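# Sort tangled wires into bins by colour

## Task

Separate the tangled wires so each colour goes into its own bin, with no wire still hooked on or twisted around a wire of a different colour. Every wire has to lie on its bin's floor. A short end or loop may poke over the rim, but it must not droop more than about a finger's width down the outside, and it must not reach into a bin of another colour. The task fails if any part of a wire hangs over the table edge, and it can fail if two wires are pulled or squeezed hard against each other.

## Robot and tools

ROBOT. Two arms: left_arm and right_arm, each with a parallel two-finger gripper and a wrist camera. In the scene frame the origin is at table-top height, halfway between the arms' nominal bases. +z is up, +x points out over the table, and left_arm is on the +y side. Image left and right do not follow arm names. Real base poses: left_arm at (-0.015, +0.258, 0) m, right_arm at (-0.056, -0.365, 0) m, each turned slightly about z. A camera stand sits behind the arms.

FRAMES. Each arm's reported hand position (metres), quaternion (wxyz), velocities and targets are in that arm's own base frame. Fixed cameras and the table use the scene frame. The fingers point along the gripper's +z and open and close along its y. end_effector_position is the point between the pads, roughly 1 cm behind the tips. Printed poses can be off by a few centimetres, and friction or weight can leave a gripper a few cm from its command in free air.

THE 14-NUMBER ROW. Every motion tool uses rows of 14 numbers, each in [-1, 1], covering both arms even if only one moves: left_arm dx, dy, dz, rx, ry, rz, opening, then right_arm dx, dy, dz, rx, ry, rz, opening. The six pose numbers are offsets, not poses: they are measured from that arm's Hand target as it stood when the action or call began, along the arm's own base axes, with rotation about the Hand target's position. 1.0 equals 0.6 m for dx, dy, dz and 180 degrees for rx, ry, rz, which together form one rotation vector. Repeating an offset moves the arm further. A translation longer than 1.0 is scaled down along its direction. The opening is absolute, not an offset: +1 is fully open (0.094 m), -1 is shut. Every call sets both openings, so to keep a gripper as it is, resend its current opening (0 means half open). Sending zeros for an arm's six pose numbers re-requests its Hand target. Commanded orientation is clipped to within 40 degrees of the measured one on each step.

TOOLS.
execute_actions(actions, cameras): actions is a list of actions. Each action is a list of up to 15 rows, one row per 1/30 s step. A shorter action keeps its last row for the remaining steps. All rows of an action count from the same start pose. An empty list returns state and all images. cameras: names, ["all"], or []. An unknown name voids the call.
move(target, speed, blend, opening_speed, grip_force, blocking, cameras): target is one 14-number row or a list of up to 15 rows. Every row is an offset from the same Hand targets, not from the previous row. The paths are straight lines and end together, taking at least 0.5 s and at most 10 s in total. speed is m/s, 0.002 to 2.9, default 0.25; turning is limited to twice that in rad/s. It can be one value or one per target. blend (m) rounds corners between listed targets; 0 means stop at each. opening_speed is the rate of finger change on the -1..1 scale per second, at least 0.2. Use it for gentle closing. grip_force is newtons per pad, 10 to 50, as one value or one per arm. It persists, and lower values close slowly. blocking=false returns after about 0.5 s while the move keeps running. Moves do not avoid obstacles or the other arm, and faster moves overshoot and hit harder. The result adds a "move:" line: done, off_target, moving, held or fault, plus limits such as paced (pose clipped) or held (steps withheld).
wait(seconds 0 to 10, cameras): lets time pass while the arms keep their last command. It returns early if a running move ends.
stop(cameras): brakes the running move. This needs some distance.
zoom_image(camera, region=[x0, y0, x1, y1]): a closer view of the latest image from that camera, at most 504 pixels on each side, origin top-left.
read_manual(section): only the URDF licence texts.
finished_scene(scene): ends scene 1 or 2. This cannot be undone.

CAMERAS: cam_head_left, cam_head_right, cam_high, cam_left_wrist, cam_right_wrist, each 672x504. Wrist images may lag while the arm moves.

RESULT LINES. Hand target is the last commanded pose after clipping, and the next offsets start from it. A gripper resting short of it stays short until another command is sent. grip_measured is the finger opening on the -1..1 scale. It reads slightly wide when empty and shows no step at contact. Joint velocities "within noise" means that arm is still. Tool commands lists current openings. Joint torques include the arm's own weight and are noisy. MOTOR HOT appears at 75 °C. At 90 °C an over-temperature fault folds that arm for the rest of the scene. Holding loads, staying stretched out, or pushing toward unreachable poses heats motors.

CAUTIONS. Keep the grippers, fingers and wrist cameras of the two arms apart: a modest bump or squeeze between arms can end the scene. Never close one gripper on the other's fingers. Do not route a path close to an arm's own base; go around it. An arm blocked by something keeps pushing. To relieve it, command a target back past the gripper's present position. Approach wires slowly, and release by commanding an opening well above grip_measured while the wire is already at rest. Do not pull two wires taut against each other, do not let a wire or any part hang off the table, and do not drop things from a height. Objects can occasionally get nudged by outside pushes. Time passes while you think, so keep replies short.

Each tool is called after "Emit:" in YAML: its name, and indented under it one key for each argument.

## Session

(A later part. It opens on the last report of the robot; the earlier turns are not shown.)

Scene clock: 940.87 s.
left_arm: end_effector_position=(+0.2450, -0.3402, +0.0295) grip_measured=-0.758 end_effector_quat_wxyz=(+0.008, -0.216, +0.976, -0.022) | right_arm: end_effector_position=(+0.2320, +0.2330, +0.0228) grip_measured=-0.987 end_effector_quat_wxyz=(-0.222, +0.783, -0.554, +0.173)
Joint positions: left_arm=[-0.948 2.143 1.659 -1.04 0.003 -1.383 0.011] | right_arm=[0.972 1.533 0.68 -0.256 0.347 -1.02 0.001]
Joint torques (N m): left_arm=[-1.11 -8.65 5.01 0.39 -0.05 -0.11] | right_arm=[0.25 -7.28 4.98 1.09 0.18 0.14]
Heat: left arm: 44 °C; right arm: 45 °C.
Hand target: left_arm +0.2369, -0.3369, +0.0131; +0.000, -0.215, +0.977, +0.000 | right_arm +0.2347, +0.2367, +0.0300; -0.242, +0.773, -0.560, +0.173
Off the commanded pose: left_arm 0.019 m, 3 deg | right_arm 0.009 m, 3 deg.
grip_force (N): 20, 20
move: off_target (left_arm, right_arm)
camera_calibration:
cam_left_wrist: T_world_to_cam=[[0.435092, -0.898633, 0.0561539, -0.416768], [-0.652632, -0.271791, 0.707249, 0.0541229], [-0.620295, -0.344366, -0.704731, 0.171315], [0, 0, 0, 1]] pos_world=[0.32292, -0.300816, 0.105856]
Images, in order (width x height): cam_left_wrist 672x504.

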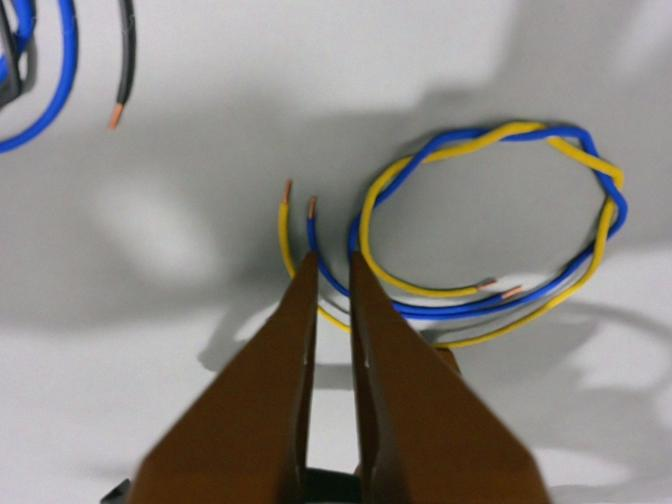

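Emit:
move:
  target: [-0.0128,0.008,0.004,0,0,0,-0.76,0,0,0,0,0,0,-1]
  speed: 0.1
  cameras: ["cam_left_wrist"]

Emit:
zoom_image:
  camera: "cam_left_wrist"
  region: [260, 150, 420, 270]

Scene clock: 956.03 s.
left_arm: end_effector_position=(+0.2395, -0.3372, +0.0198) grip_measured=-0.758 end_effector_quat_wxyz=(+0.005, -0.217, +0.976, -0.017) | right_arm: end_effector_position=(+0.2292, +0.2341, +0.0217) grip_measured=-0.987 end_effector_quat_wxyz=(-0.220, +0.787, -0.552, +0.168)
Joint positions: left_arm=[-0.954 2.143 1.619 -1.012 0.003 -1.392 0.011] | right_arm=[0.976 1.533 0.68 -0.262 0.337 -1.021 0.001]
Joint torques (N m): left_arm=[-1.31 -10.95 4.64 0.17 -0.06 -0.1] | right_arm=[-0.14 -7.24 5.05 1.1 0.29 0.19]
Heat: left arm: 44 °C; right arm: 45 °C.
Hand target: left_arm +0.2292, -0.3321, +0.0154; +0.000, -0.215, +0.977, +0.000 | right_arm +0.2346, +0.2368, +0.0300; -0.242, +0.773, -0.560, +0.173
Off the commanded pose: left_arm 0.012 m, 2 deg | right_arm 0.010 m, 3 deg.
grip_force (N): 20, 20
move: off_target (left_arm, right_arm)
camera_calibration:
cam_left_wrist: T_world_to_cam=[[0.437801, -0.897967, 0.0445624, -0.411416], [-0.646823, -0.280157, 0.709318, 0.0540637], [-0.624459, -0.339364, -0.703479, 0.164674], [0, 0, 0, 1]] pos_world=[0.31792, -0.298407, 0.09583]
Images, in order (width x height): cam_left_wrist 672x504.

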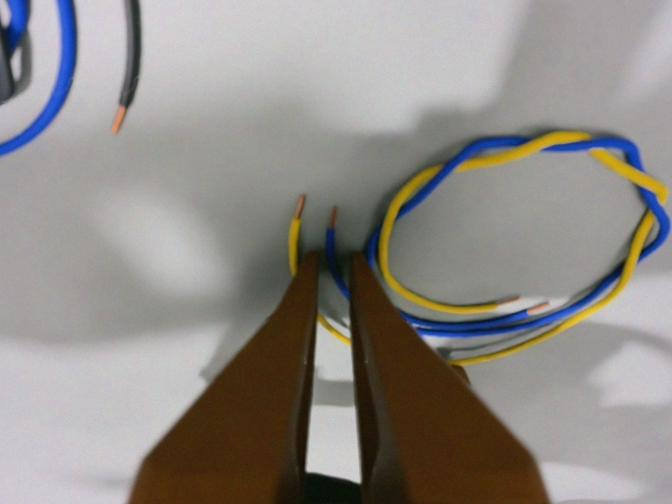

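Scaled by 3.150 from the camera's 672x504 image, which has a finer 960x720 frame.

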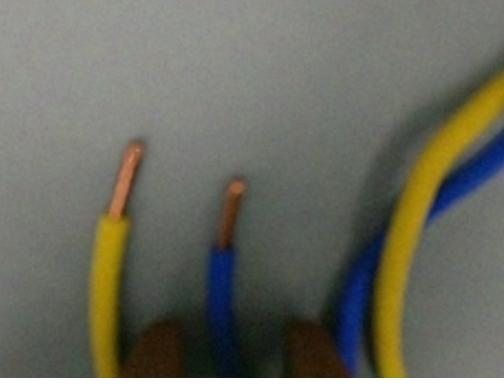

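Emit:
move:
  target:
    - [0,0,-0.016,0,0,0,-0.76,0,0,0,0,0,0,-1]
    - [0,0,-0.016,0,0,0,-1,0,0,0,0,0,0,-1]
  speed: 0.05
  opening_speed: 0.3
  cameras: ["cam_left_wrist","cam_right_wrist"]

Emit:
zoom_image:
  camera: "cam_left_wrist"
  region: [260, 150, 420, 270]

Scene clock: 966.67 s.
left_arm: end_effector_position=(+0.2379, -0.3343, +0.0170) grip_measured=-0.942 end_effector_quat_wxyz=(+0.004, -0.217, +0.976, -0.012) | right_arm: end_effector_position=(+0.2288, +0.2336, +0.0214) grip_measured=-0.987 end_effector_quat_wxyz=(-0.218, +0.787, -0.552, +0.168)
Joint positions: left_arm=[-0.954 2.143 1.608 -1.012 0.002 -1.393 0.003] | right_arm=[0.976 1.533 0.68 -0.265 0.337 -1.021 0.001]
Joint torques (N m): left_arm=[-1.31 -10.1 3.74 0.53 -0.04 -0.1] | right_arm=[-0.16 -7.34 5.15 1.14 0.32 0.15]
Heat: left arm: 45 °C; right arm: 44 °C.
Hand target: left_arm +0.2293, -0.3320, +0.0058; +0.000, -0.215, +0.977, +0.000 | right_arm +0.2346, +0.2368, +0.0300; -0.242, +0.773, -0.560, +0.173
Off the commanded pose: left_arm 0.014 m, 1 deg | right_arm 0.011 m, 3 deg.
grip_force (N): 20, 20
move: off_target (left_arm, right_arm); target 2's new opening was sent with left_arm's hand 0.016 m and 2 deg from that target
camera_calibration:
cam_left_wrist: T_world_to_cam=[[0.438375, -0.898147, 0.0340628, -0.407903], [-0.643565, -0.28721, 0.70946, 0.0526716], [-0.627416, -0.332931, -0.703922, 0.165606], [0, 0, 0, 1]] pos_world=[0.316616, -0.296094, 0.0930992]
cam_right_wrist: T_world_to_cam=[[0.771503, 0.309159, 0.556061, -0.263584], [-0.13262, -0.776655, 0.615807, 0.207108], [0.62225, -0.548842, -0.558191, 0.115027], [0, 0, 0, 1]] pos_world=[0.159247, 0.305472, 0.0832375]
Images, in order (width x height): cam_left_wrist 672x504, cam_right_wrist 672x504.

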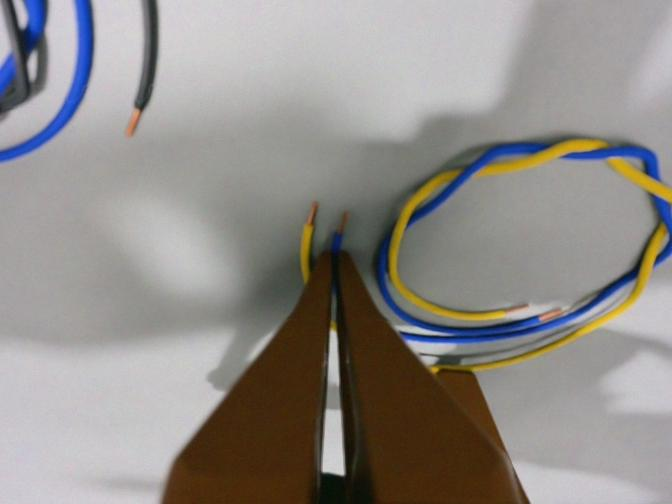

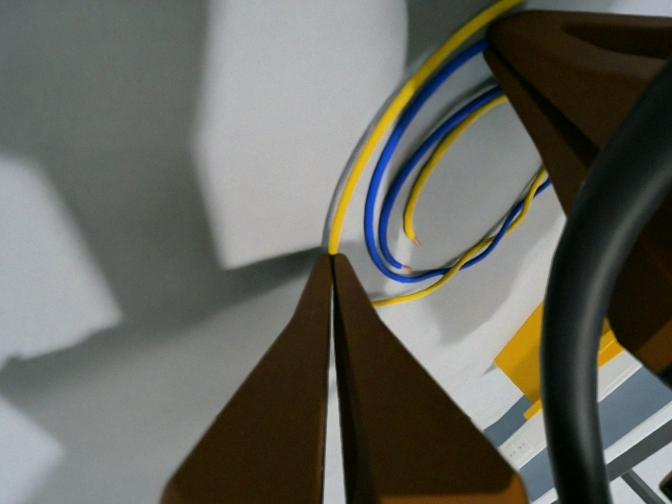

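Scaled by 3.150 from the camera's 672x504 image, which has a finer 960x720 frame.

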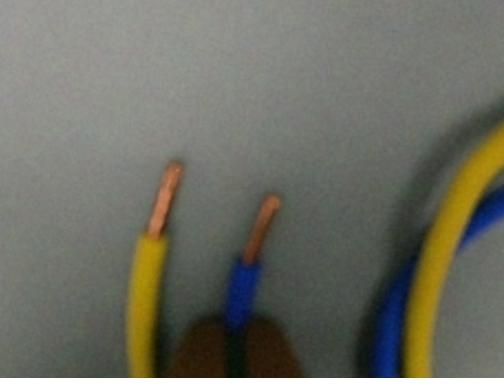

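Emit:
move:
  target:
    - [0.0145,-0.0038,0.0467,0,0,0,-1,0,0,0,0,0,0,-1]
    - [0.0367,0.0018,0.0467,0,0,-0.0778,-1,0,0,0,0,0,0,-1]
    - [0.0608,0.0022,0.0467,0,0,-0.1611,-1,0,0,0,0,0,0,-1]
    - [0.0842,-0.0038,0.0467,0,0,-0.2444,-1,0,0,0,0,0,0,-1]
    - [0.1107,-0.021,0.0467,0,0,-0.3556,-1,0,0,0,0,0,0,-1]
  speed: 0.08
  blend: [0.004,0.004,0.004,0.004,0]
  cameras: ["cam_left_wrist","cam_right_wrist"]

Scene clock: 990.83 s.
left_arm: end_effector_position=(+0.2924, -0.3454, +0.0421) grip_measured=-0.944 end_effector_quat_wxyz=(+0.008, +0.335, +0.942, -0.006) | right_arm: end_effector_position=(+0.2308, +0.2342, +0.0227) grip_measured=-0.987 end_effector_quat_wxyz=(-0.222, +0.785, -0.553, +0.172)
Joint positions: left_arm=[-0.87 2.304 1.975 -1.223 0.002 -0.188 0.003] | right_arm=[0.976 1.533 0.68 -0.256 0.344 -1.021 0.001]
Joint torques (N m): left_arm=[0.38 -9.92 8.1 0.26 -0.04 0.09] | right_arm=[-0.18 -7.35 5.05 1.08 0.21 0.18]
Heat: left arm: 45 °C; right arm: 43 °C.
Hand target: left_arm +0.2956, -0.3446, +0.0338; +0.000, +0.335, +0.942, +0.000 | right_arm +0.2346, +0.2367, +0.0300; -0.242, +0.773, -0.560, +0.173
Off the commanded pose: left_arm 0.009 m, 1 deg | right_arm 0.009 m, 3 deg.
grip_force (N): 20, 20
move: off_target (right_arm)
camera_calibration:
cam_left_wrist: T_world_to_cam=[[-0.618418, -0.785712, 0.0147217, -0.0939159], [-0.556093, 0.450773, 0.698258, 0.296494], [-0.555266, 0.423628, -0.715695, 0.454577], [0, 0, 0, 1]] pos_world=[0.35921, -0.400014, 0.119692]
cam_right_wrist: T_world_to_cam=[[0.766669, 0.304644, 0.565165, -0.264162], [-0.141694, -0.778273, 0.61173, 0.209664], [0.626212, -0.549075, -0.553511, 0.113851], [0, 0, 0, 1]] pos_world=[0.160938, 0.306164, 0.0840546]
Images, in order (width x height): cam_left_wrist 672x504, cam_right_wrist 672x504.

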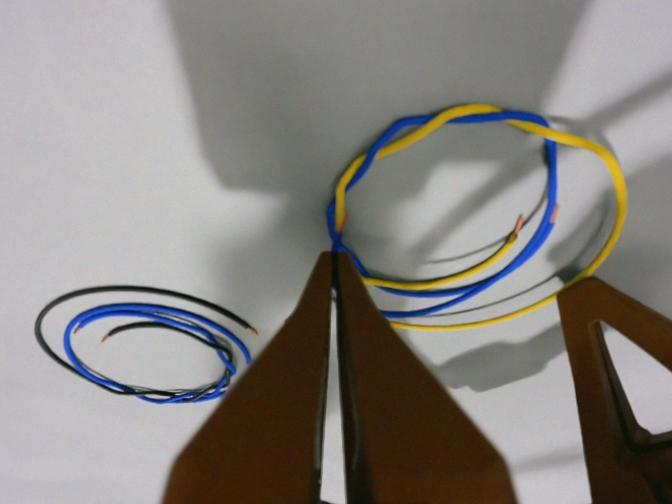

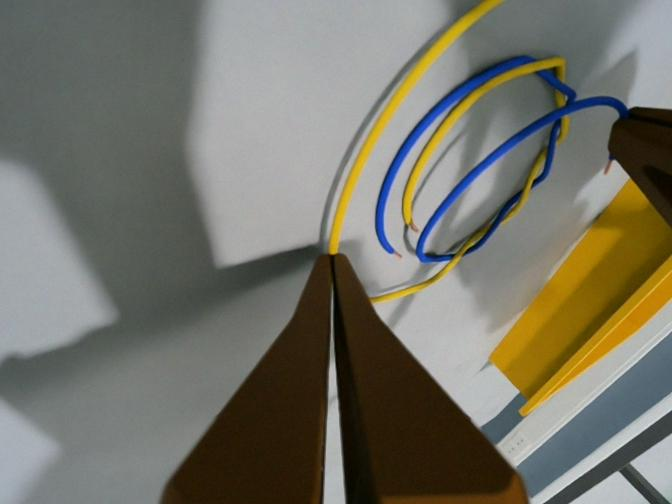

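Emit:
move:
  target:
    - [0,0,-0.036,0,0,0,-1,0,0,0,0,0,0,-1]
    - [0,0,-0.036,0,0,0,-0.7,0,0,0,0,0,0,-1]
    - [0,0,0.04,0,0,0,-0.7,0,0,0,0,0,0,-1]
    - [-0.0993,0.0493,0.085,0,0,0.2556,-0.7,0,0,0,0,0,0,-1]
  speed: [0.08,0.08,0.08,0.15]
  blend: [0,0,0.01,0]
  opening_speed: 0.6
  cameras: ["cam_left_wrist"]

Emit:
zoom_image:
  camera: "cam_left_wrist"
  region: [260, 0, 660, 290]

Scene clock: 1119.80 s.
left_arm: end_effector_position=(+0.2390, -0.3128, +0.0706) grip_measured=-0.702 end_effector_quat_wxyz=(-0.011, -0.060, +0.998, +0.015) | right_arm: end_effector_position=(+0.2320, +0.2352, +0.0236) grip_measured=-0.987 end_effector_quat_wxyz=(-0.225, +0.783, -0.553, +0.173)
Joint positions: left_arm=[-0.92 2.097 1.754 -1.266 0.002 -1.039 0.014] | right_arm=[0.976 1.533 0.68 -0.249 0.347 -1.02 0.001]
Joint torques (N m): left_arm=[-0.9 -14.17 5.19 0.25 -0.03 -0.07] | right_arm=[-0.12 -7.3 5.08 1.03 0.21 0.15]
Heat: left arm: 43 °C; right arm: 43 °C.
Hand target: left_arm +0.2360, -0.3150, +0.0848; +0.000, -0.060, +0.998, +0.000 | right_arm +0.2346, +0.2367, +0.0300; -0.242, +0.773, -0.560, +0.173
Off the commanded pose: left_arm 0.015 m, 2 deg | right_arm 0.007 m, 2 deg.
grip_force (N): 20, 20
move: off_target (left_arm); target 2's new opening was sent with left_arm's hand 0.015 m and 1 deg from that target
camera_calibration:
cam_left_wrist: T_world_to_cam=[[0.134331, -0.990667, -0.0230898, -0.343152], [-0.679608, -0.10906, 0.725423, 0.0847121], [-0.721171, -0.0817547, -0.687916, 0.311068], [0, 0, 0, 1]] pos_world=[0.328, -0.30528, 0.144613]
Images, in order (width x height): cam_left_wrist 672x504.

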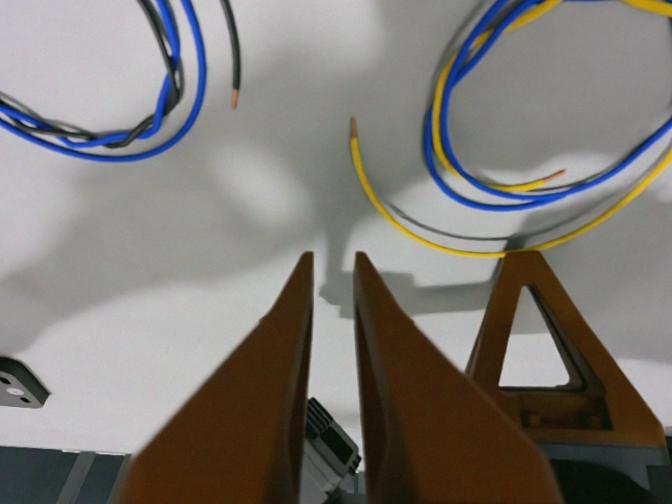

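Scaled by 1.260 from the camera's 672x504 image, which has a finer 960x720 frame.

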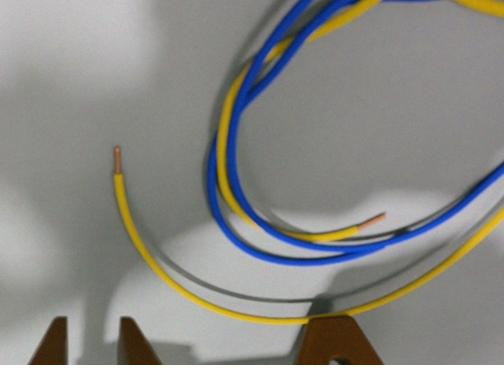

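Emit:
wait:
  seconds: 0.2
  cameras: ["cam_right_wrist"]

Emit:
zoom_image:
  camera: "cam_right_wrist"
  region: [320, 0, 640, 320]

Scene clock: 1128.10 s.
left_arm: end_effector_position=(+0.2391, -0.3129, +0.0706) grip_measured=-0.702 end_effector_quat_wxyz=(-0.011, -0.060, +0.998, +0.015) | right_arm: end_effector_position=(+0.2320, +0.2352, +0.0236) grip_measured=-0.987 end_effector_quat_wxyz=(-0.225, +0.783, -0.553, +0.173)
Joint positions: left_arm=[-0.92 2.097 1.754 -1.265 0.002 -1.04 0.014] | right_arm=[0.976 1.533 0.68 -0.249 0.347 -1.02 0.001]
Joint torques (N m): left_arm=[-0.92 -14.16 5.2 0.25 -0.03 -0.1] | right_arm=[-0.12 -7.28 5.24 1.04 0.19 0.15]
Heat: left arm: 44 °C; right arm: 43 °C.
Hand target: left_arm +0.2361, -0.3151, +0.0848; +0.000, -0.060, +0.998, +0.000 | right_arm +0.2346, +0.2367, +0.0300; -0.242, +0.773, -0.560, +0.173
Tool commands: left_gripper/opening=-0.7 right_gripper/opening=-1.0
Off the commanded pose: left_arm 0.015 m, 2 deg | right_arm 0.007 m, 2 deg.
grip_force (N): 20, 20
wait: 0.20 s; at rest from the start
camera_calibration:
cam_right_wrist: T_world_to_cam=[[0.763923, 0.300957, 0.57083, -0.264375], [-0.14605, -0.780997, 0.607217, 0.211825], [0.628562, -0.547237, -0.552667, 0.11322], [0, 0, 0, 1]] pos_world=[0.161733, 0.306959, 0.0848617]
Images, in order (width x height): cam_right_wrist 672x504.

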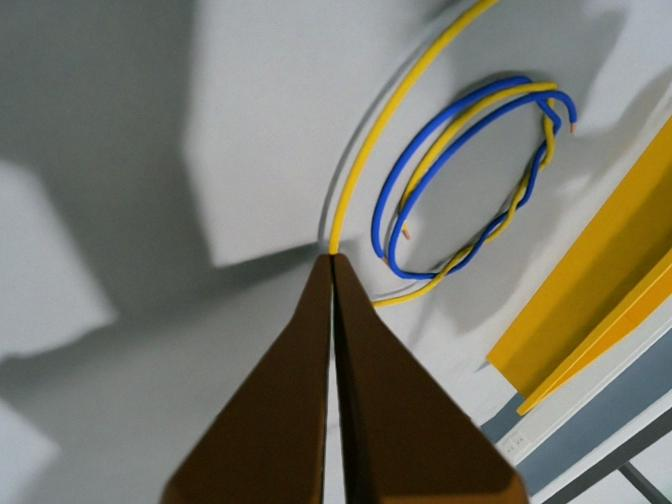

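Scaled by 1.575 from the camera's 672x504 image, which has a finer 960x720 frame.

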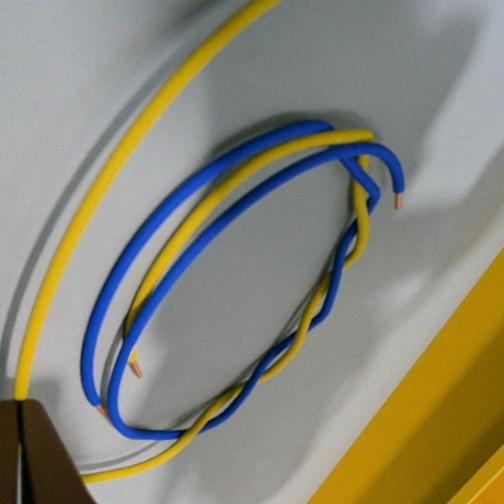

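Emit:
move:
  target:
    - [0,0.02,0,0,0,-0.4278,-0.7,-0.025,-0.125,0.012,0,0,0,-1]
    - [-0.0183,-0.125,0,0,0,-0.4278,-0.7,-0.025,-0.125,0.012,0,0,0,-1]
  speed: [0.08,0.12]
  cameras: ["cam_left_wrist","cam_right_wrist"]

Scene clock: 1161.27 s.
left_arm: end_effector_position=(+0.2248, -0.3865, +0.0913) grip_measured=-0.702 end_effector_quat_wxyz=(+0.005, +0.575, +0.818, -0.005) | right_arm: end_effector_position=(+0.2219, +0.1672, +0.0390) grip_measured=-0.987 end_effector_quat_wxyz=(-0.246, +0.774, -0.557, +0.172)
Joint positions: left_arm=[-1.044 2.286 2.14 -1.413 0.005 0.181 0.014] | right_arm=[0.814 1.19 0.467 -0.292 0.266 -1.157 0.001]
Joint torques (N m): left_arm=[-0.51 -9.98 8.31 0.23 -0.08 -0.06] | right_arm=[-0.58 -4.27 5.37 0.89 0.13 -0.01]
Heat: left arm: 47 °C; right arm: 42 °C.
Hand target: left_arm +0.2250, -0.3900, +0.0848; +0.000, +0.575, +0.818, +0.000 | right_arm +0.2197, +0.1618, +0.0372; -0.242, +0.773, -0.560, +0.173
Off the commanded pose: left_arm 0.007 m, 1 deg | right_arm 0.006 m, 1 deg.
grip_force (N): 20, 20
move: done
camera_calibration:
cam_left_wrist: T_world_to_cam=[[-0.935289, -0.353675, 0.012176, 0.0696373], [-0.243808, 0.668922, 0.702212, 0.256902], [-0.2565, 0.653802, -0.711864, 0.491035], [0, 0, 0, 1]] pos_world=[0.253716, -0.468258, 0.168302]
cam_right_wrist: T_world_to_cam=[[0.75313, 0.271393, 0.599283, -0.238789], [-0.166955, -0.802273, 0.573135, 0.157404], [0.636334, -0.531699, -0.558906, 0.0867579], [0, 0, 0, 1]] pos_world=[0.150912, 0.237216, 0.101378]
Images, in order (width x height): cam_left_wrist 672x504, cam_right_wrist 672x504.

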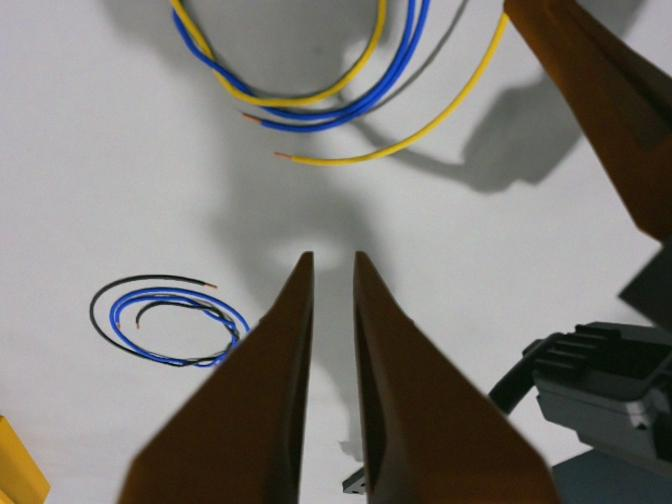

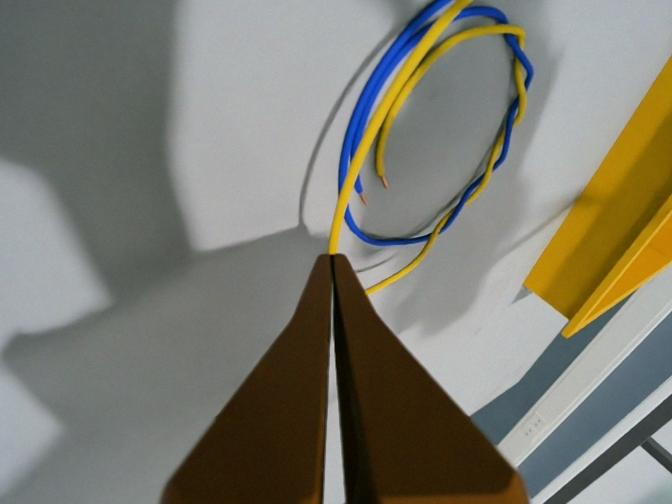

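Emit:
execute_actions:
  actions: []
  cameras: ["cam_left_wrist", "cam_right_wrist"]

Scene clock: 1185.37 s.
left_arm: end_effector_position=(+0.2248, -0.3864, +0.0913) grip_measured=-0.702 end_effector_quat_wxyz=(+0.005, +0.575, +0.818, -0.005) | right_arm: end_effector_position=(+0.2219, +0.1672, +0.0390) grip_measured=-0.987 end_effector_quat_wxyz=(-0.246, +0.774, -0.557, +0.172)
Joint positions: left_arm=[-1.044 2.286 2.14 -1.413 0.005 0.18 0.014] | right_arm=[0.814 1.19 0.467 -0.292 0.266 -1.157 0.001]
Joint velocities: within noise
Joint torques (N m): left_arm=[-0.54 -9.98 8.32 0.26 -0.07 -0.06] | right_arm=[-0.55 -4.33 5.24 0.93 0.12 0.01]
Motor temperatures (°C): left_arm=[30 45 36 32 28 28 29] | right_arm=[30 34 33 41 31 29 29]
Heat: left arm: 45 °C; right arm: 41 °C.
Hand target: left_arm +0.2250, -0.3901, +0.0848; +0.000, +0.574, +0.819, +0.000 | right_arm +0.2197, +0.1618, +0.0372; -0.242, +0.773, -0.560, +0.173
Tool commands: left_gripper/opening=-0.7 right_gripper/opening=-1.0
Off the commanded pose: left_arm 0.007 m, 1 deg | right_arm 0.006 m, 1 deg.
grip_force (N): 20, 20
camera_calibration:
cam_left_wrist: T_world_to_cam=[[-0.93512, -0.354121, 0.0121913, 0.0694168], [-0.244019, 0.66856, 0.702483, 0.256673], [-0.256915, 0.653931, -0.711596, 0.491091], [0, 0, 0, 1]] pos_world=[0.253715, -0.46816, 0.168303]
cam_right_wrist: T_world_to_cam=[[0.75313, 0.271393, 0.599283, -0.238789], [-0.166955, -0.802273, 0.573135, 0.157404], [0.636334, -0.531699, -0.558906, 0.0867579], [0, 0, 0, 1]] pos_world=[0.150912, 0.237216, 0.101378]
Images, in order (width x height): cam_left_wrist 672x504, cam_right_wrist 672x504.

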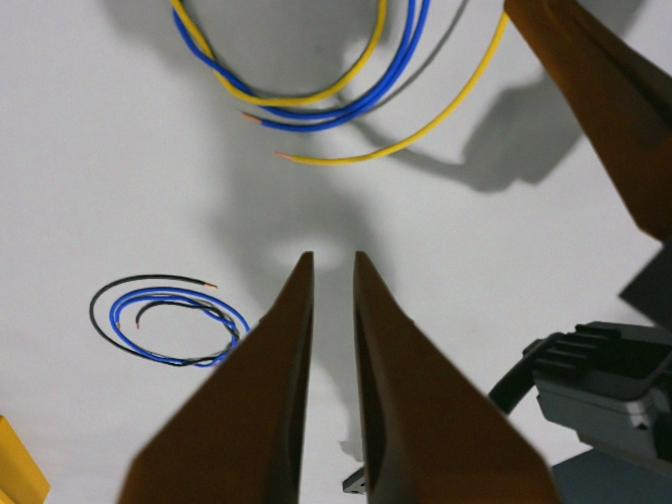

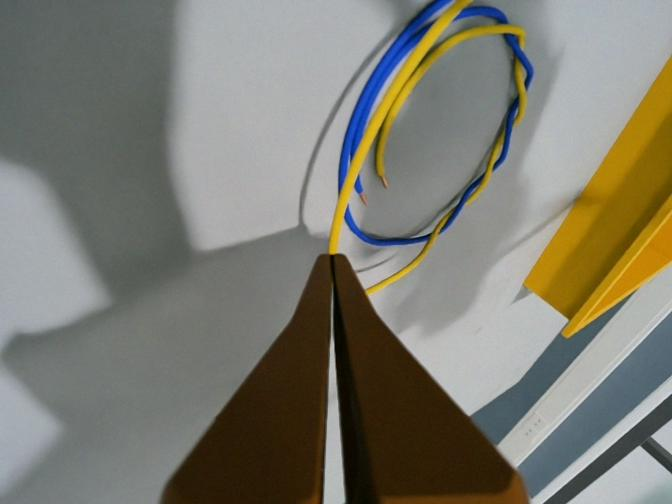

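Emit:
move:
  target: [0.0575, 0.0118, -0.0330, 0, 0, 0.4278, -0.76, 0, 0, 0, 0, 0, 0, -1]
  speed: 0.15
  cameras: ["cam_left_wrist"]

Scene clock: 1309.33 s.
left_arm: end_effector_position=(+0.2541, -0.3806, +0.0730) grip_measured=-0.758 end_effector_quat_wxyz=(-0.001, -0.052, +0.999, -0.004) | right_arm: end_effector_position=(+0.2214, +0.1667, +0.0385) grip_measured=-0.987 end_effector_quat_wxyz=(-0.244, +0.775, -0.557, +0.172)
Joint positions: left_arm=[-0.982 2.345 2.17 -1.389 0.005 -1.087 0.011] | right_arm=[0.814 1.19 0.467 -0.296 0.266 -1.158 0.001]
Joint torques (N m): left_arm=[0.34 -10.24 8.16 0.35 -0.07 -0.06] | right_arm=[-0.61 -4.42 5.22 0.96 0.11 0]
Heat: left arm: 43 °C; right arm: 40 °C.
Hand target: left_arm +0.2596, -0.3830, +0.0650; +0.000, -0.060, +0.998, +0.000 | right_arm +0.2197, +0.1618, +0.0372; -0.242, +0.773, -0.560, +0.173
Off the commanded pose: left_arm 0.010 m, 1 deg | right_arm 0.005 m, 1 deg.
grip_force (N): 20, 20
move: done
camera_calibration:
cam_left_wrist: T_world_to_cam=[[0.120078, -0.992624, 0.0167167, -0.412346], [-0.697558, -0.0723788, 0.712863, 0.105336], [-0.706395, -0.0972604, -0.701104, 0.309315], [0, 0, 0, 1]] pos_world=[0.34149, -0.371596, 0.148664]
Images, in order (width x height): cam_left_wrist 672x504.

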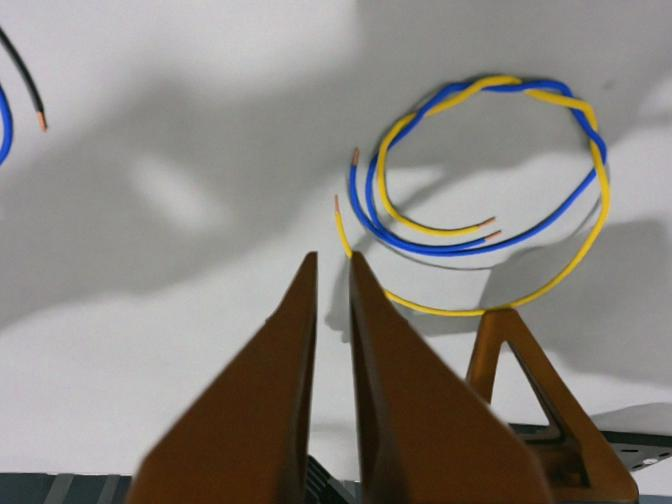

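Emit:
zoom_image:
  camera: "cam_left_wrist"
  region: [300, 130, 420, 270]

Scaled by 3.600 from the camera's 672x504 image, which has a finer 960x720 frame.

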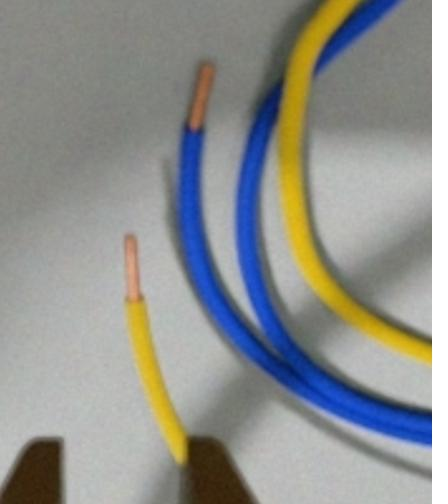

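Emit:
move:
  target: [-0.0085, -0.0158, -0.0417, 0, 0, 0, -0.82, 0, 0, 0, 0, 0, 0, -1]
  speed: 0.08
  cameras: ["cam_left_wrist"]

Scene clock: 1354.73 s.
left_arm: end_effector_position=(+0.2569, -0.3929, +0.0544) grip_measured=-0.817 end_effector_quat_wxyz=(+0.005, -0.058, +0.998, -0.014) | right_arm: end_effector_position=(+0.2214, +0.1667, +0.0385) grip_measured=-0.987 end_effector_quat_wxyz=(-0.244, +0.775, -0.557, +0.172)
Joint positions: left_arm=[-0.992 2.376 2.149 -1.315 0.005 -1.108 0.009] | right_arm=[0.814 1.19 0.467 -0.296 0.266 -1.158 0.001]
Joint torques (N m): left_arm=[-0.59 -10.73 5.67 0.44 -0.06 -0.08] | right_arm=[-0.5 -4.36 5.23 0.97 0.18 0.01]
Heat: left arm: 47 °C; right arm: 40 °C.
Hand target: left_arm +0.2544, -0.3925, +0.0400; +0.000, -0.060, +0.998, +0.000 | right_arm +0.2197, +0.1618, +0.0372; -0.242, +0.773, -0.560, +0.173
Off the commanded pose: left_arm 0.015 m, 2 deg | right_arm 0.005 m, 1 deg.
grip_force (N): 20, 20
move: off_target (left_arm)
camera_calibration:
cam_left_wrist: T_world_to_cam=[[0.131159, -0.990673, 0.0369425, -0.427759], [-0.705346, -0.0670686, 0.705683, 0.124086], [-0.696623, -0.118614, -0.707564, 0.286551], [0, 0, 0, 1]] pos_world=[0.343246, -0.381458, 0.13099]
Images, in order (width x height): cam_left_wrist 672x504.

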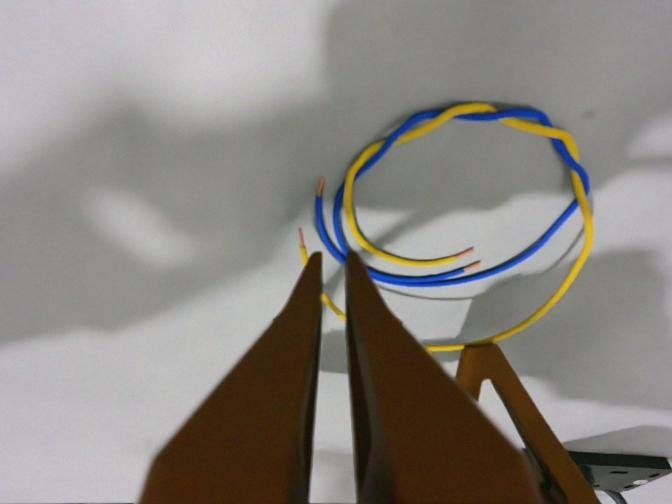

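Emit:
move:
  target: [-0.0115, 0.0075, -0.027, 0, 0, 0, -0.82, 0, 0, 0, 0, 0, 0, -1]
  speed: 0.06
  cameras: ["cam_left_wrist"]

Scene clock: 1365.87 s.
left_arm: end_effector_position=(+0.2496, -0.3871, +0.0247) grip_measured=-0.817 end_effector_quat_wxyz=(-0.003, -0.058, +0.998, -0.001) | right_arm: end_effector_position=(+0.2214, +0.1667, +0.0385) grip_measured=-0.987 end_effector_quat_wxyz=(-0.244, +0.775, -0.557, +0.172)
Joint positions: left_arm=[-0.998 2.376 2.031 -1.228 0.005 -1.115 0.009] | right_arm=[0.814 1.19 0.467 -0.296 0.266 -1.158 0.001]
Joint torques (N m): left_arm=[-0.61 -13.01 5.42 0.34 -0.07 -0.09] | right_arm=[-0.54 -4.21 5.18 0.95 0.16 0.04]
Heat: left arm: 45 °C; right arm: 40 °C.
Hand target: left_arm +0.2475, -0.3880, +0.0238; +0.000, -0.060, +0.998, +0.000 | right_arm +0.2197, +0.1618, +0.0372; -0.242, +0.773, -0.560, +0.173
Off the commanded pose: left_arm 0.002 m, 0 deg | right_arm 0.005 m, 1 deg.
grip_force (N): 20, 20
move: done
camera_calibration:
cam_left_wrist: T_world_to_cam=[[0.131882, -0.991214, 0.0100508, -0.419684], [-0.693707, -0.0850461, 0.715218, 0.130193], [-0.70808, -0.101297, -0.698829, 0.270531], [0, 0, 0, 1]] pos_world=[0.337222, -0.377521, 0.100156]
Images, in order (width x height): cam_left_wrist 672x504.

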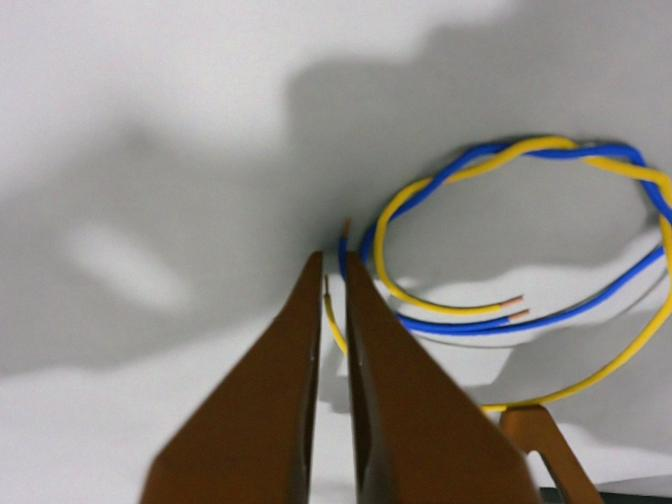

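Emit:
move:
  target: [0.0, -0.001, -0.010, 0, 0, -0.0667, -0.82, 0, 0, 0, 0, 0, 0, -1]
  speed: 0.06
  cameras: ["cam_left_wrist"]

Emit:
zoom_image:
  camera: "cam_left_wrist"
  region: [290, 180, 430, 320]

Scene clock: 1389.87 s.
left_arm: end_effector_position=(+0.2502, -0.3881, +0.0216) grip_measured=-0.817 end_effector_quat_wxyz=(-0.001, +0.040, +0.999, -0.003) | right_arm: end_effector_position=(+0.2214, +0.1667, +0.0385) grip_measured=-0.987 end_effector_quat_wxyz=(-0.244, +0.775, -0.557, +0.172)
Joint positions: left_arm=[-0.998 2.376 2.019 -1.21 0.005 -0.919 0.009] | right_arm=[0.814 1.19 0.467 -0.296 0.266 -1.158 0.001]
Joint torques (N m): left_arm=[-0.7 -12.55 5.27 0.41 -0.06 0.04] | right_arm=[-0.59 -4.23 5.19 0.96 0.12 0.02]
Heat: left arm: 45 °C; right arm: 40 °C.
Hand target: left_arm +0.2475, -0.3885, +0.0178; +0.000, +0.045, +0.999, +0.000 | right_arm +0.2197, +0.1618, +0.0372; -0.242, +0.773, -0.560, +0.173
Off the commanded pose: left_arm 0.005 m, 1 deg | right_arm 0.005 m, 1 deg.
grip_force (N): 20, 20
move: done
camera_calibration:
cam_left_wrist: T_world_to_cam=[[-0.063436, -0.997862, 0.0157065, -0.374467], [-0.699351, 0.0556756, 0.712607, 0.188833], [-0.711958, 0.0342206, -0.701387, 0.32228], [0, 0, 0, 1]] pos_world=[0.337756, -0.395209, 0.0973603]
Images, in order (width x height): cam_left_wrist 672x504.

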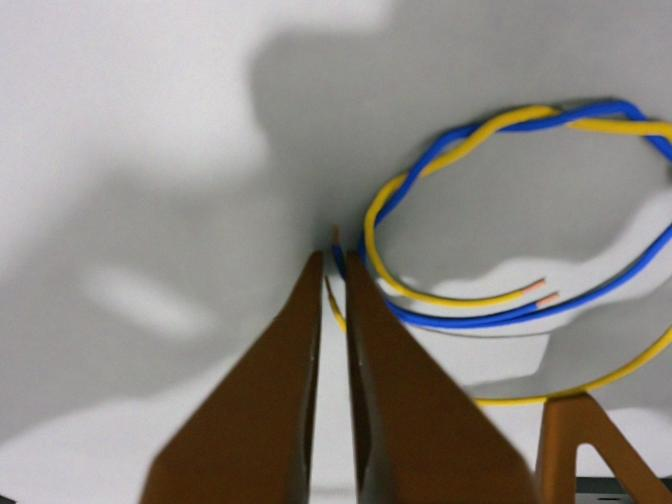

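Scaled by 3.600 from the camera's 672x504 image, which has a finer 960x720 frame.

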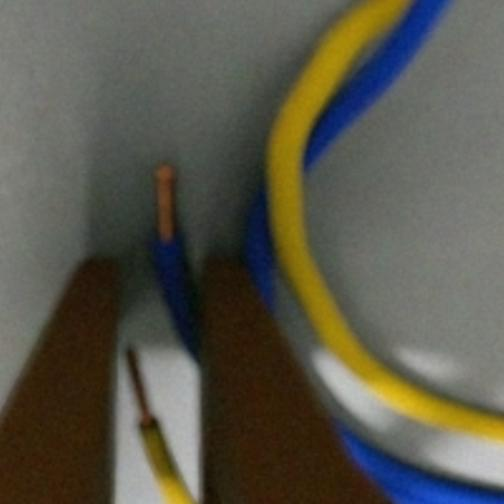

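Emit:
move:
  target: [0.0, 0.0, -0.015, 0, 0, 0, -0.82, 0, 0, 0, 0, 0, 0, -1]
  speed: 0.05
  cameras: ["cam_left_wrist"]

Emit:
zoom_image:
  camera: "cam_left_wrist"
  region: [290, 200, 400, 310]

Scene clock: 1399.80 s.
left_arm: end_effector_position=(+0.2508, -0.3893, +0.0189) grip_measured=-0.818 end_effector_quat_wxyz=(+0.001, +0.040, +0.999, -0.006) | right_arm: end_effector_position=(+0.2214, +0.1667, +0.0385) grip_measured=-0.987 end_effector_quat_wxyz=(-0.244, +0.775, -0.557, +0.172)
Joint positions: left_arm=[-0.998 2.376 2.008 -1.192 0.006 -0.918 0.009] | right_arm=[0.814 1.19 0.467 -0.296 0.266 -1.158 0.001]
Joint torques (N m): left_arm=[-0.66 -12.12 4.12 0.59 -0.07 0.03] | right_arm=[-0.54 -4.42 5.27 0.95 0.11 0.01]
Heat: left arm: 44 °C; right arm: 40 °C.
Hand target: left_arm +0.2475, -0.3886, +0.0088; +0.000, +0.045, +0.999, +0.000 | right_arm +0.2197, +0.1618, +0.0372; -0.242, +0.773, -0.560, +0.173
Off the commanded pose: left_arm 0.011 m, 1 deg | right_arm 0.005 m, 1 deg.
grip_force (N): 20, 20
move: off_target (left_arm)
camera_calibration:
cam_left_wrist: T_world_to_cam=[[-0.064294, -0.997696, 0.0216457, -0.375517], [-0.701471, 0.060611, 0.710116, 0.193781], [-0.709792, 0.0304723, -0.703752, 0.318925], [0, 0, 0, 1]] pos_world=[0.338158, -0.396115, 0.0949658]
Images, in order (width x height): cam_left_wrist 672x504.

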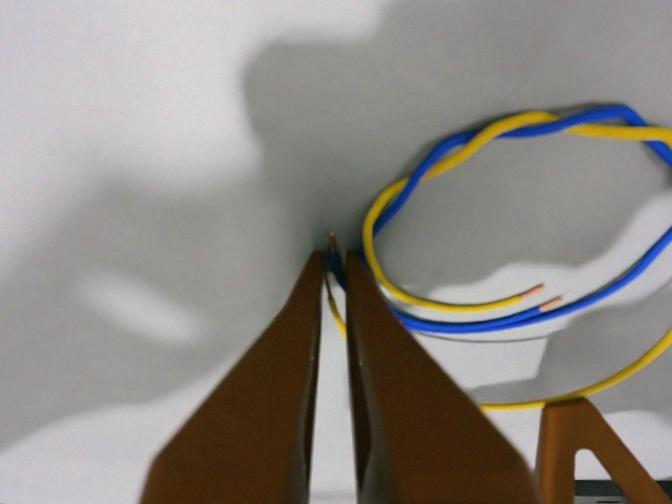

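Scaled by 4.582 from the camera's 672x504 image, which has a finer 960x720 frame.

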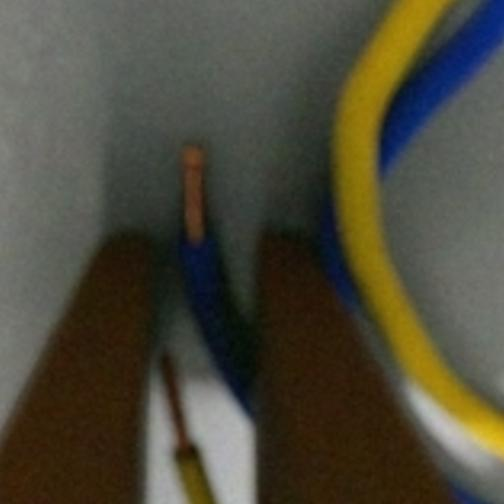

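Emit:
move:
  target: [0.0, 0.0, -0.005, 0, 0, 0, -1, 0, 0, 0, 0, 0, 0, -1]
  speed: 0.05
  opening_speed: 0.3
  cameras: ["cam_left_wrist"]

Emit:
zoom_image:
  camera: "cam_left_wrist"
  region: [290, 200, 400, 310]

Scene clock: 1405.97 s.
left_arm: end_effector_position=(+0.2517, -0.3907, +0.0185) grip_measured=-0.937 end_effector_quat_wxyz=(+0.003, +0.040, +0.999, -0.009) | right_arm: end_effector_position=(+0.2214, +0.1667, +0.0385) grip_measured=-0.987 end_effector_quat_wxyz=(-0.244, +0.775, -0.557, +0.172)
Joint positions: left_arm=[-0.998 2.376 2.007 -1.183 0.006 -0.918 0.003] | right_arm=[0.814 1.19 0.467 -0.296 0.266 -1.158 0.001]
Joint torques (N m): left_arm=[-0.64 -12.01 3.6 0.62 -0.08 0.03] | right_arm=[-0.51 -4.37 5.23 0.94 0.15 0]
Heat: left arm: 44 °C; right arm: 40 °C.
Hand target: left_arm +0.2475, -0.3886, +0.0058; +0.000, +0.045, +0.999, +0.000 | right_arm +0.2197, +0.1618, +0.0372; -0.242, +0.773, -0.560, +0.173
Off the commanded pose: left_arm 0.014 m, 1 deg | right_arm 0.005 m, 1 deg.
grip_force (N): 20, 20
move: off_target (left_arm)
camera_calibration:
cam_left_wrist: T_world_to_cam=[[-0.0647145, -0.997533, 0.0271852, -0.376802], [-0.704134, 0.0649502, 0.70709, 0.197177], [-0.707112, 0.026617, -0.706601, 0.317218], [0, 0, 0, 1]] pos_world=[0.338763, -0.397123, 0.094968]
Images, in order (width x height): cam_left_wrist 672x504.

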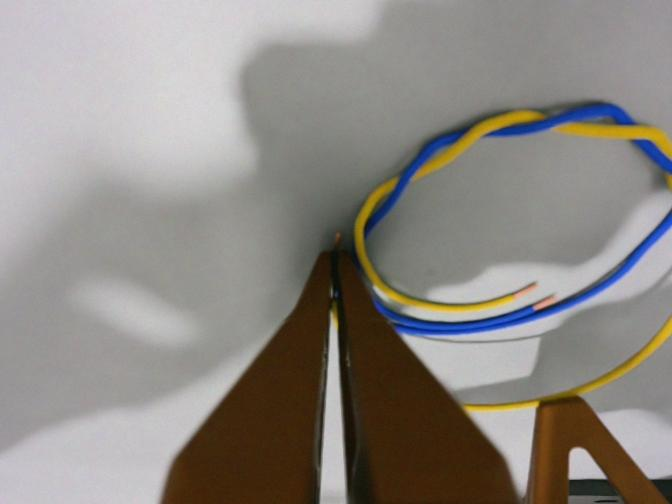

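Scaled by 4.582 from the camera's 672x504 image, which has a finer 960x720 frame.

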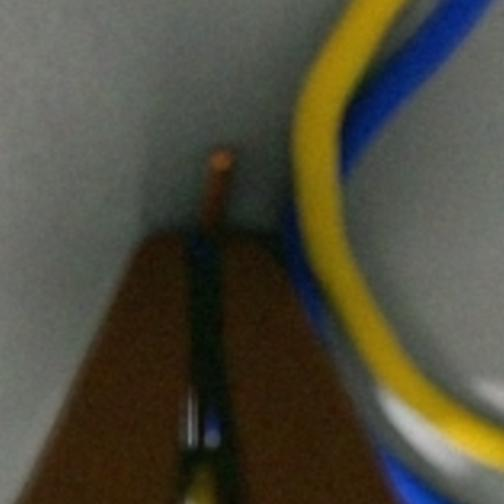

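Emit:
move:
  target: [0.0083, 0.0083, 0.085, 0, 0, 0, -1, 0, 0, 0, 0, 0, 0, -1]
  speed: 0.08
  cameras: ["cam_left_wrist", "cam_head_right"]

Scene clock: 1435.63 s.
left_arm: end_effector_position=(+0.2482, -0.3833, +0.0432) grip_measured=-0.938 end_effector_quat_wxyz=(-0.009, +0.046, +0.999, +0.007) | right_arm: end_effector_position=(+0.2214, +0.1667, +0.0385) grip_measured=-0.987 end_effector_quat_wxyz=(-0.244, +0.775, -0.557, +0.172)
Joint positions: left_arm=[-0.996 2.376 2.104 -1.321 0.006 -0.904 0.003] | right_arm=[0.814 1.19 0.467 -0.296 0.266 -1.158 0.001]
Joint torques (N m): left_arm=[0.38 -14.15 7.99 0.06 -0.08 0.03] | right_arm=[-0.55 -4.31 5.18 0.97 0.19 0.01]
Heat: left arm: 44 °C; right arm: 40 °C.
Hand target: left_arm +0.2525, -0.3835, +0.0567; +0.000, +0.045, +0.999, +0.000 | right_arm +0.2197, +0.1618, +0.0372; -0.242, +0.773, -0.560, +0.173
Off the commanded pose: left_arm 0.014 m, 1 deg | right_arm 0.005 m, 1 deg.
grip_force (N): 20, 20
move: off_target (left_arm)
camera_calibration:
cam_left_wrist: T_world_to_cam=[[-0.0759137, -0.997103, -0.00476351, -0.365965], [-0.687951, 0.0489173, 0.724107, 0.165814], [-0.721776, 0.0582467, -0.689671, 0.347074], [0, 0, 0, 1]] pos_world=[0.3368, -0.393232, 0.117557]
Images, in order (width x height): cam_head_right 672x504, cam_left_wrist 672x504.

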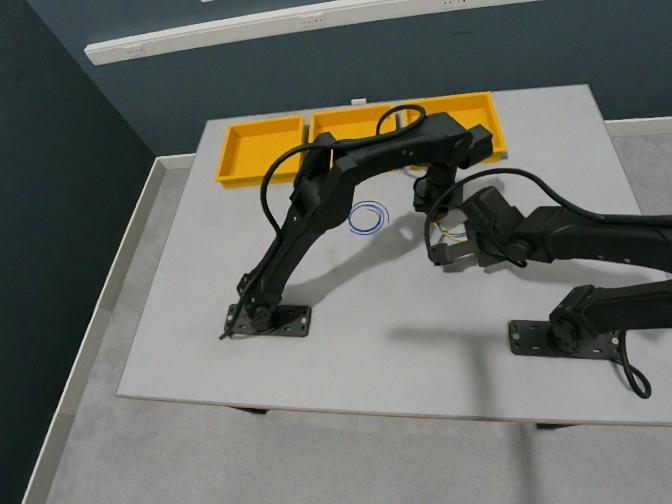

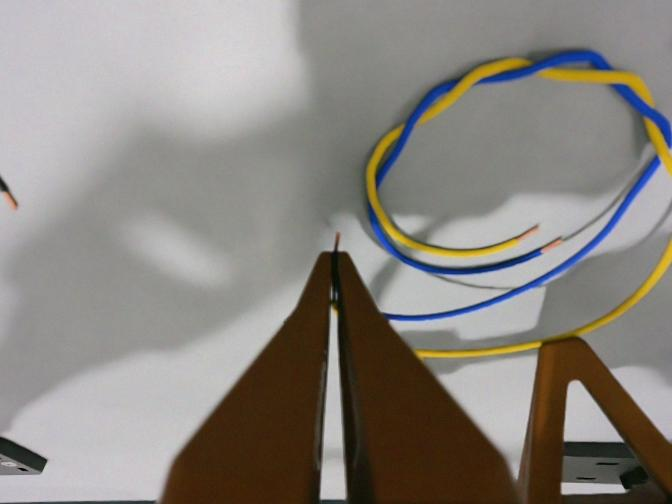

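Emit:
move:
  target: [0.002, 0.0867, 0.175, 0, 0, 0, -1, 0.0033, -0.095, 0.2, 0, 0, 0, -1]
  speed: 0.1
  cameras: ["cam_left_wrist", "cam_right_wrist", "cam_high", "cam_head_left"]

Scene clock: 1447.63 s.
left_arm: end_effector_position=(+0.2559, -0.3368, +0.1491) grip_measured=-0.938 end_effector_quat_wxyz=(+0.001, +0.040, +0.999, -0.018) | right_arm: end_effector_position=(+0.2196, +0.1032, +0.1438) grip_measured=-0.996 end_effector_quat_wxyz=(-0.229, +0.776, -0.563, +0.170)
Joint positions: left_arm=[-0.914 2.186 2.208 -1.564 0.021 -0.834 0.003] | right_arm=[0.524 0.907 0.777 -0.874 0.119 -1.396 0]
Joint torques (N m): left_arm=[-0.51 -14.15 5.27 0.25 -0.2 0.03] | right_arm=[-0.35 -2.3 9.78 0.87 0.01 -0.05]
Heat: left arm: 45 °C; right arm: 40 °C.
Hand target: left_arm +0.2537, -0.3314, +0.1617; +0.000, +0.045, +0.999, +0.000 | right_arm +0.2216, +0.1047, +0.1571; -0.242, +0.773, -0.560, +0.173
Off the commanded pose: left_arm 0.014 m, 2 deg | right_arm 0.014 m, 2 deg.
joint sent to its limit (left arm) — joint 4 (wrist pitch), lower limit. The joint targets are off in orientation, not in position.
grip_force (N): 20, 20
move: off_target (left_arm, right_arm)
camera_calibration:
cam_left_wrist: T_world_to_cam=[[-0.0652687, -0.99688, 0.0443976, -0.328475], [-0.701037, 0.0774712, 0.708905, 0.10746], [-0.710132, 0.0151449, -0.703906, 0.407474], [0, 0, 0, 1]] pos_world=[0.343255, -0.341946, 0.225228]
cam_right_wrist: T_world_to_cam=[[0.772287, 0.274536, 0.57289, -0.283343], [-0.161879, -0.786987, 0.595355, 0.0397875], [0.614303, -0.552524, -0.563338, 0.120369], [0, 0, 0, 1]] pos_world=[0.15132, 0.175607, 0.206445]
Images, in order (width x height): cam_head_left 672x504, cam_high 672x504, cam_left_wrist 672x504, cam_right_wrist 672x504.

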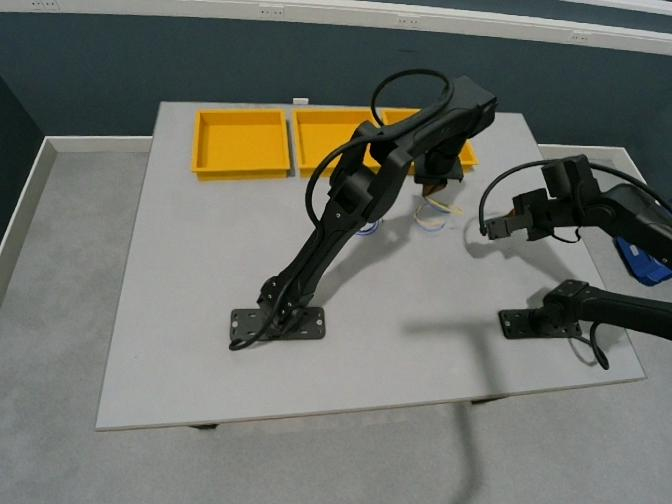

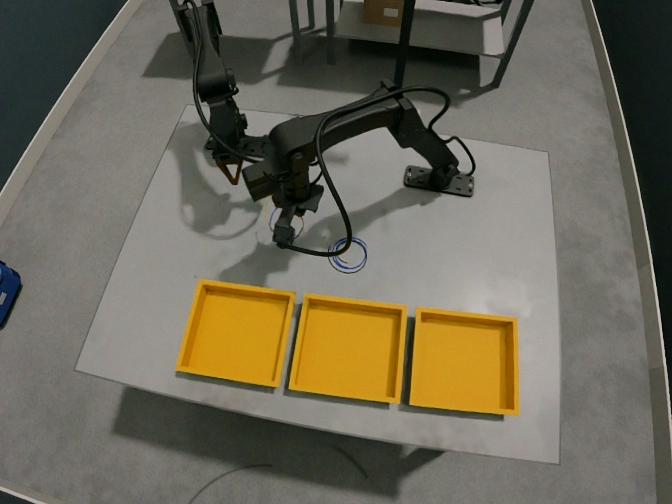

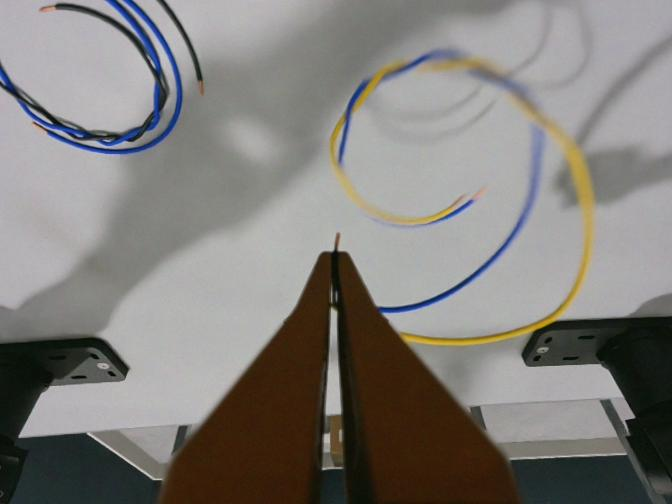

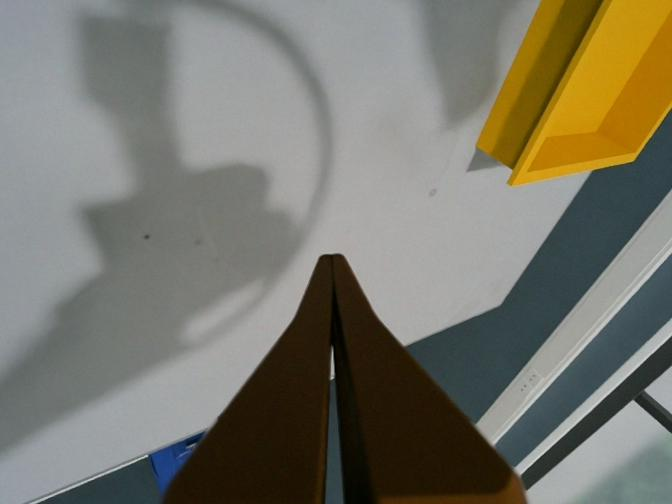

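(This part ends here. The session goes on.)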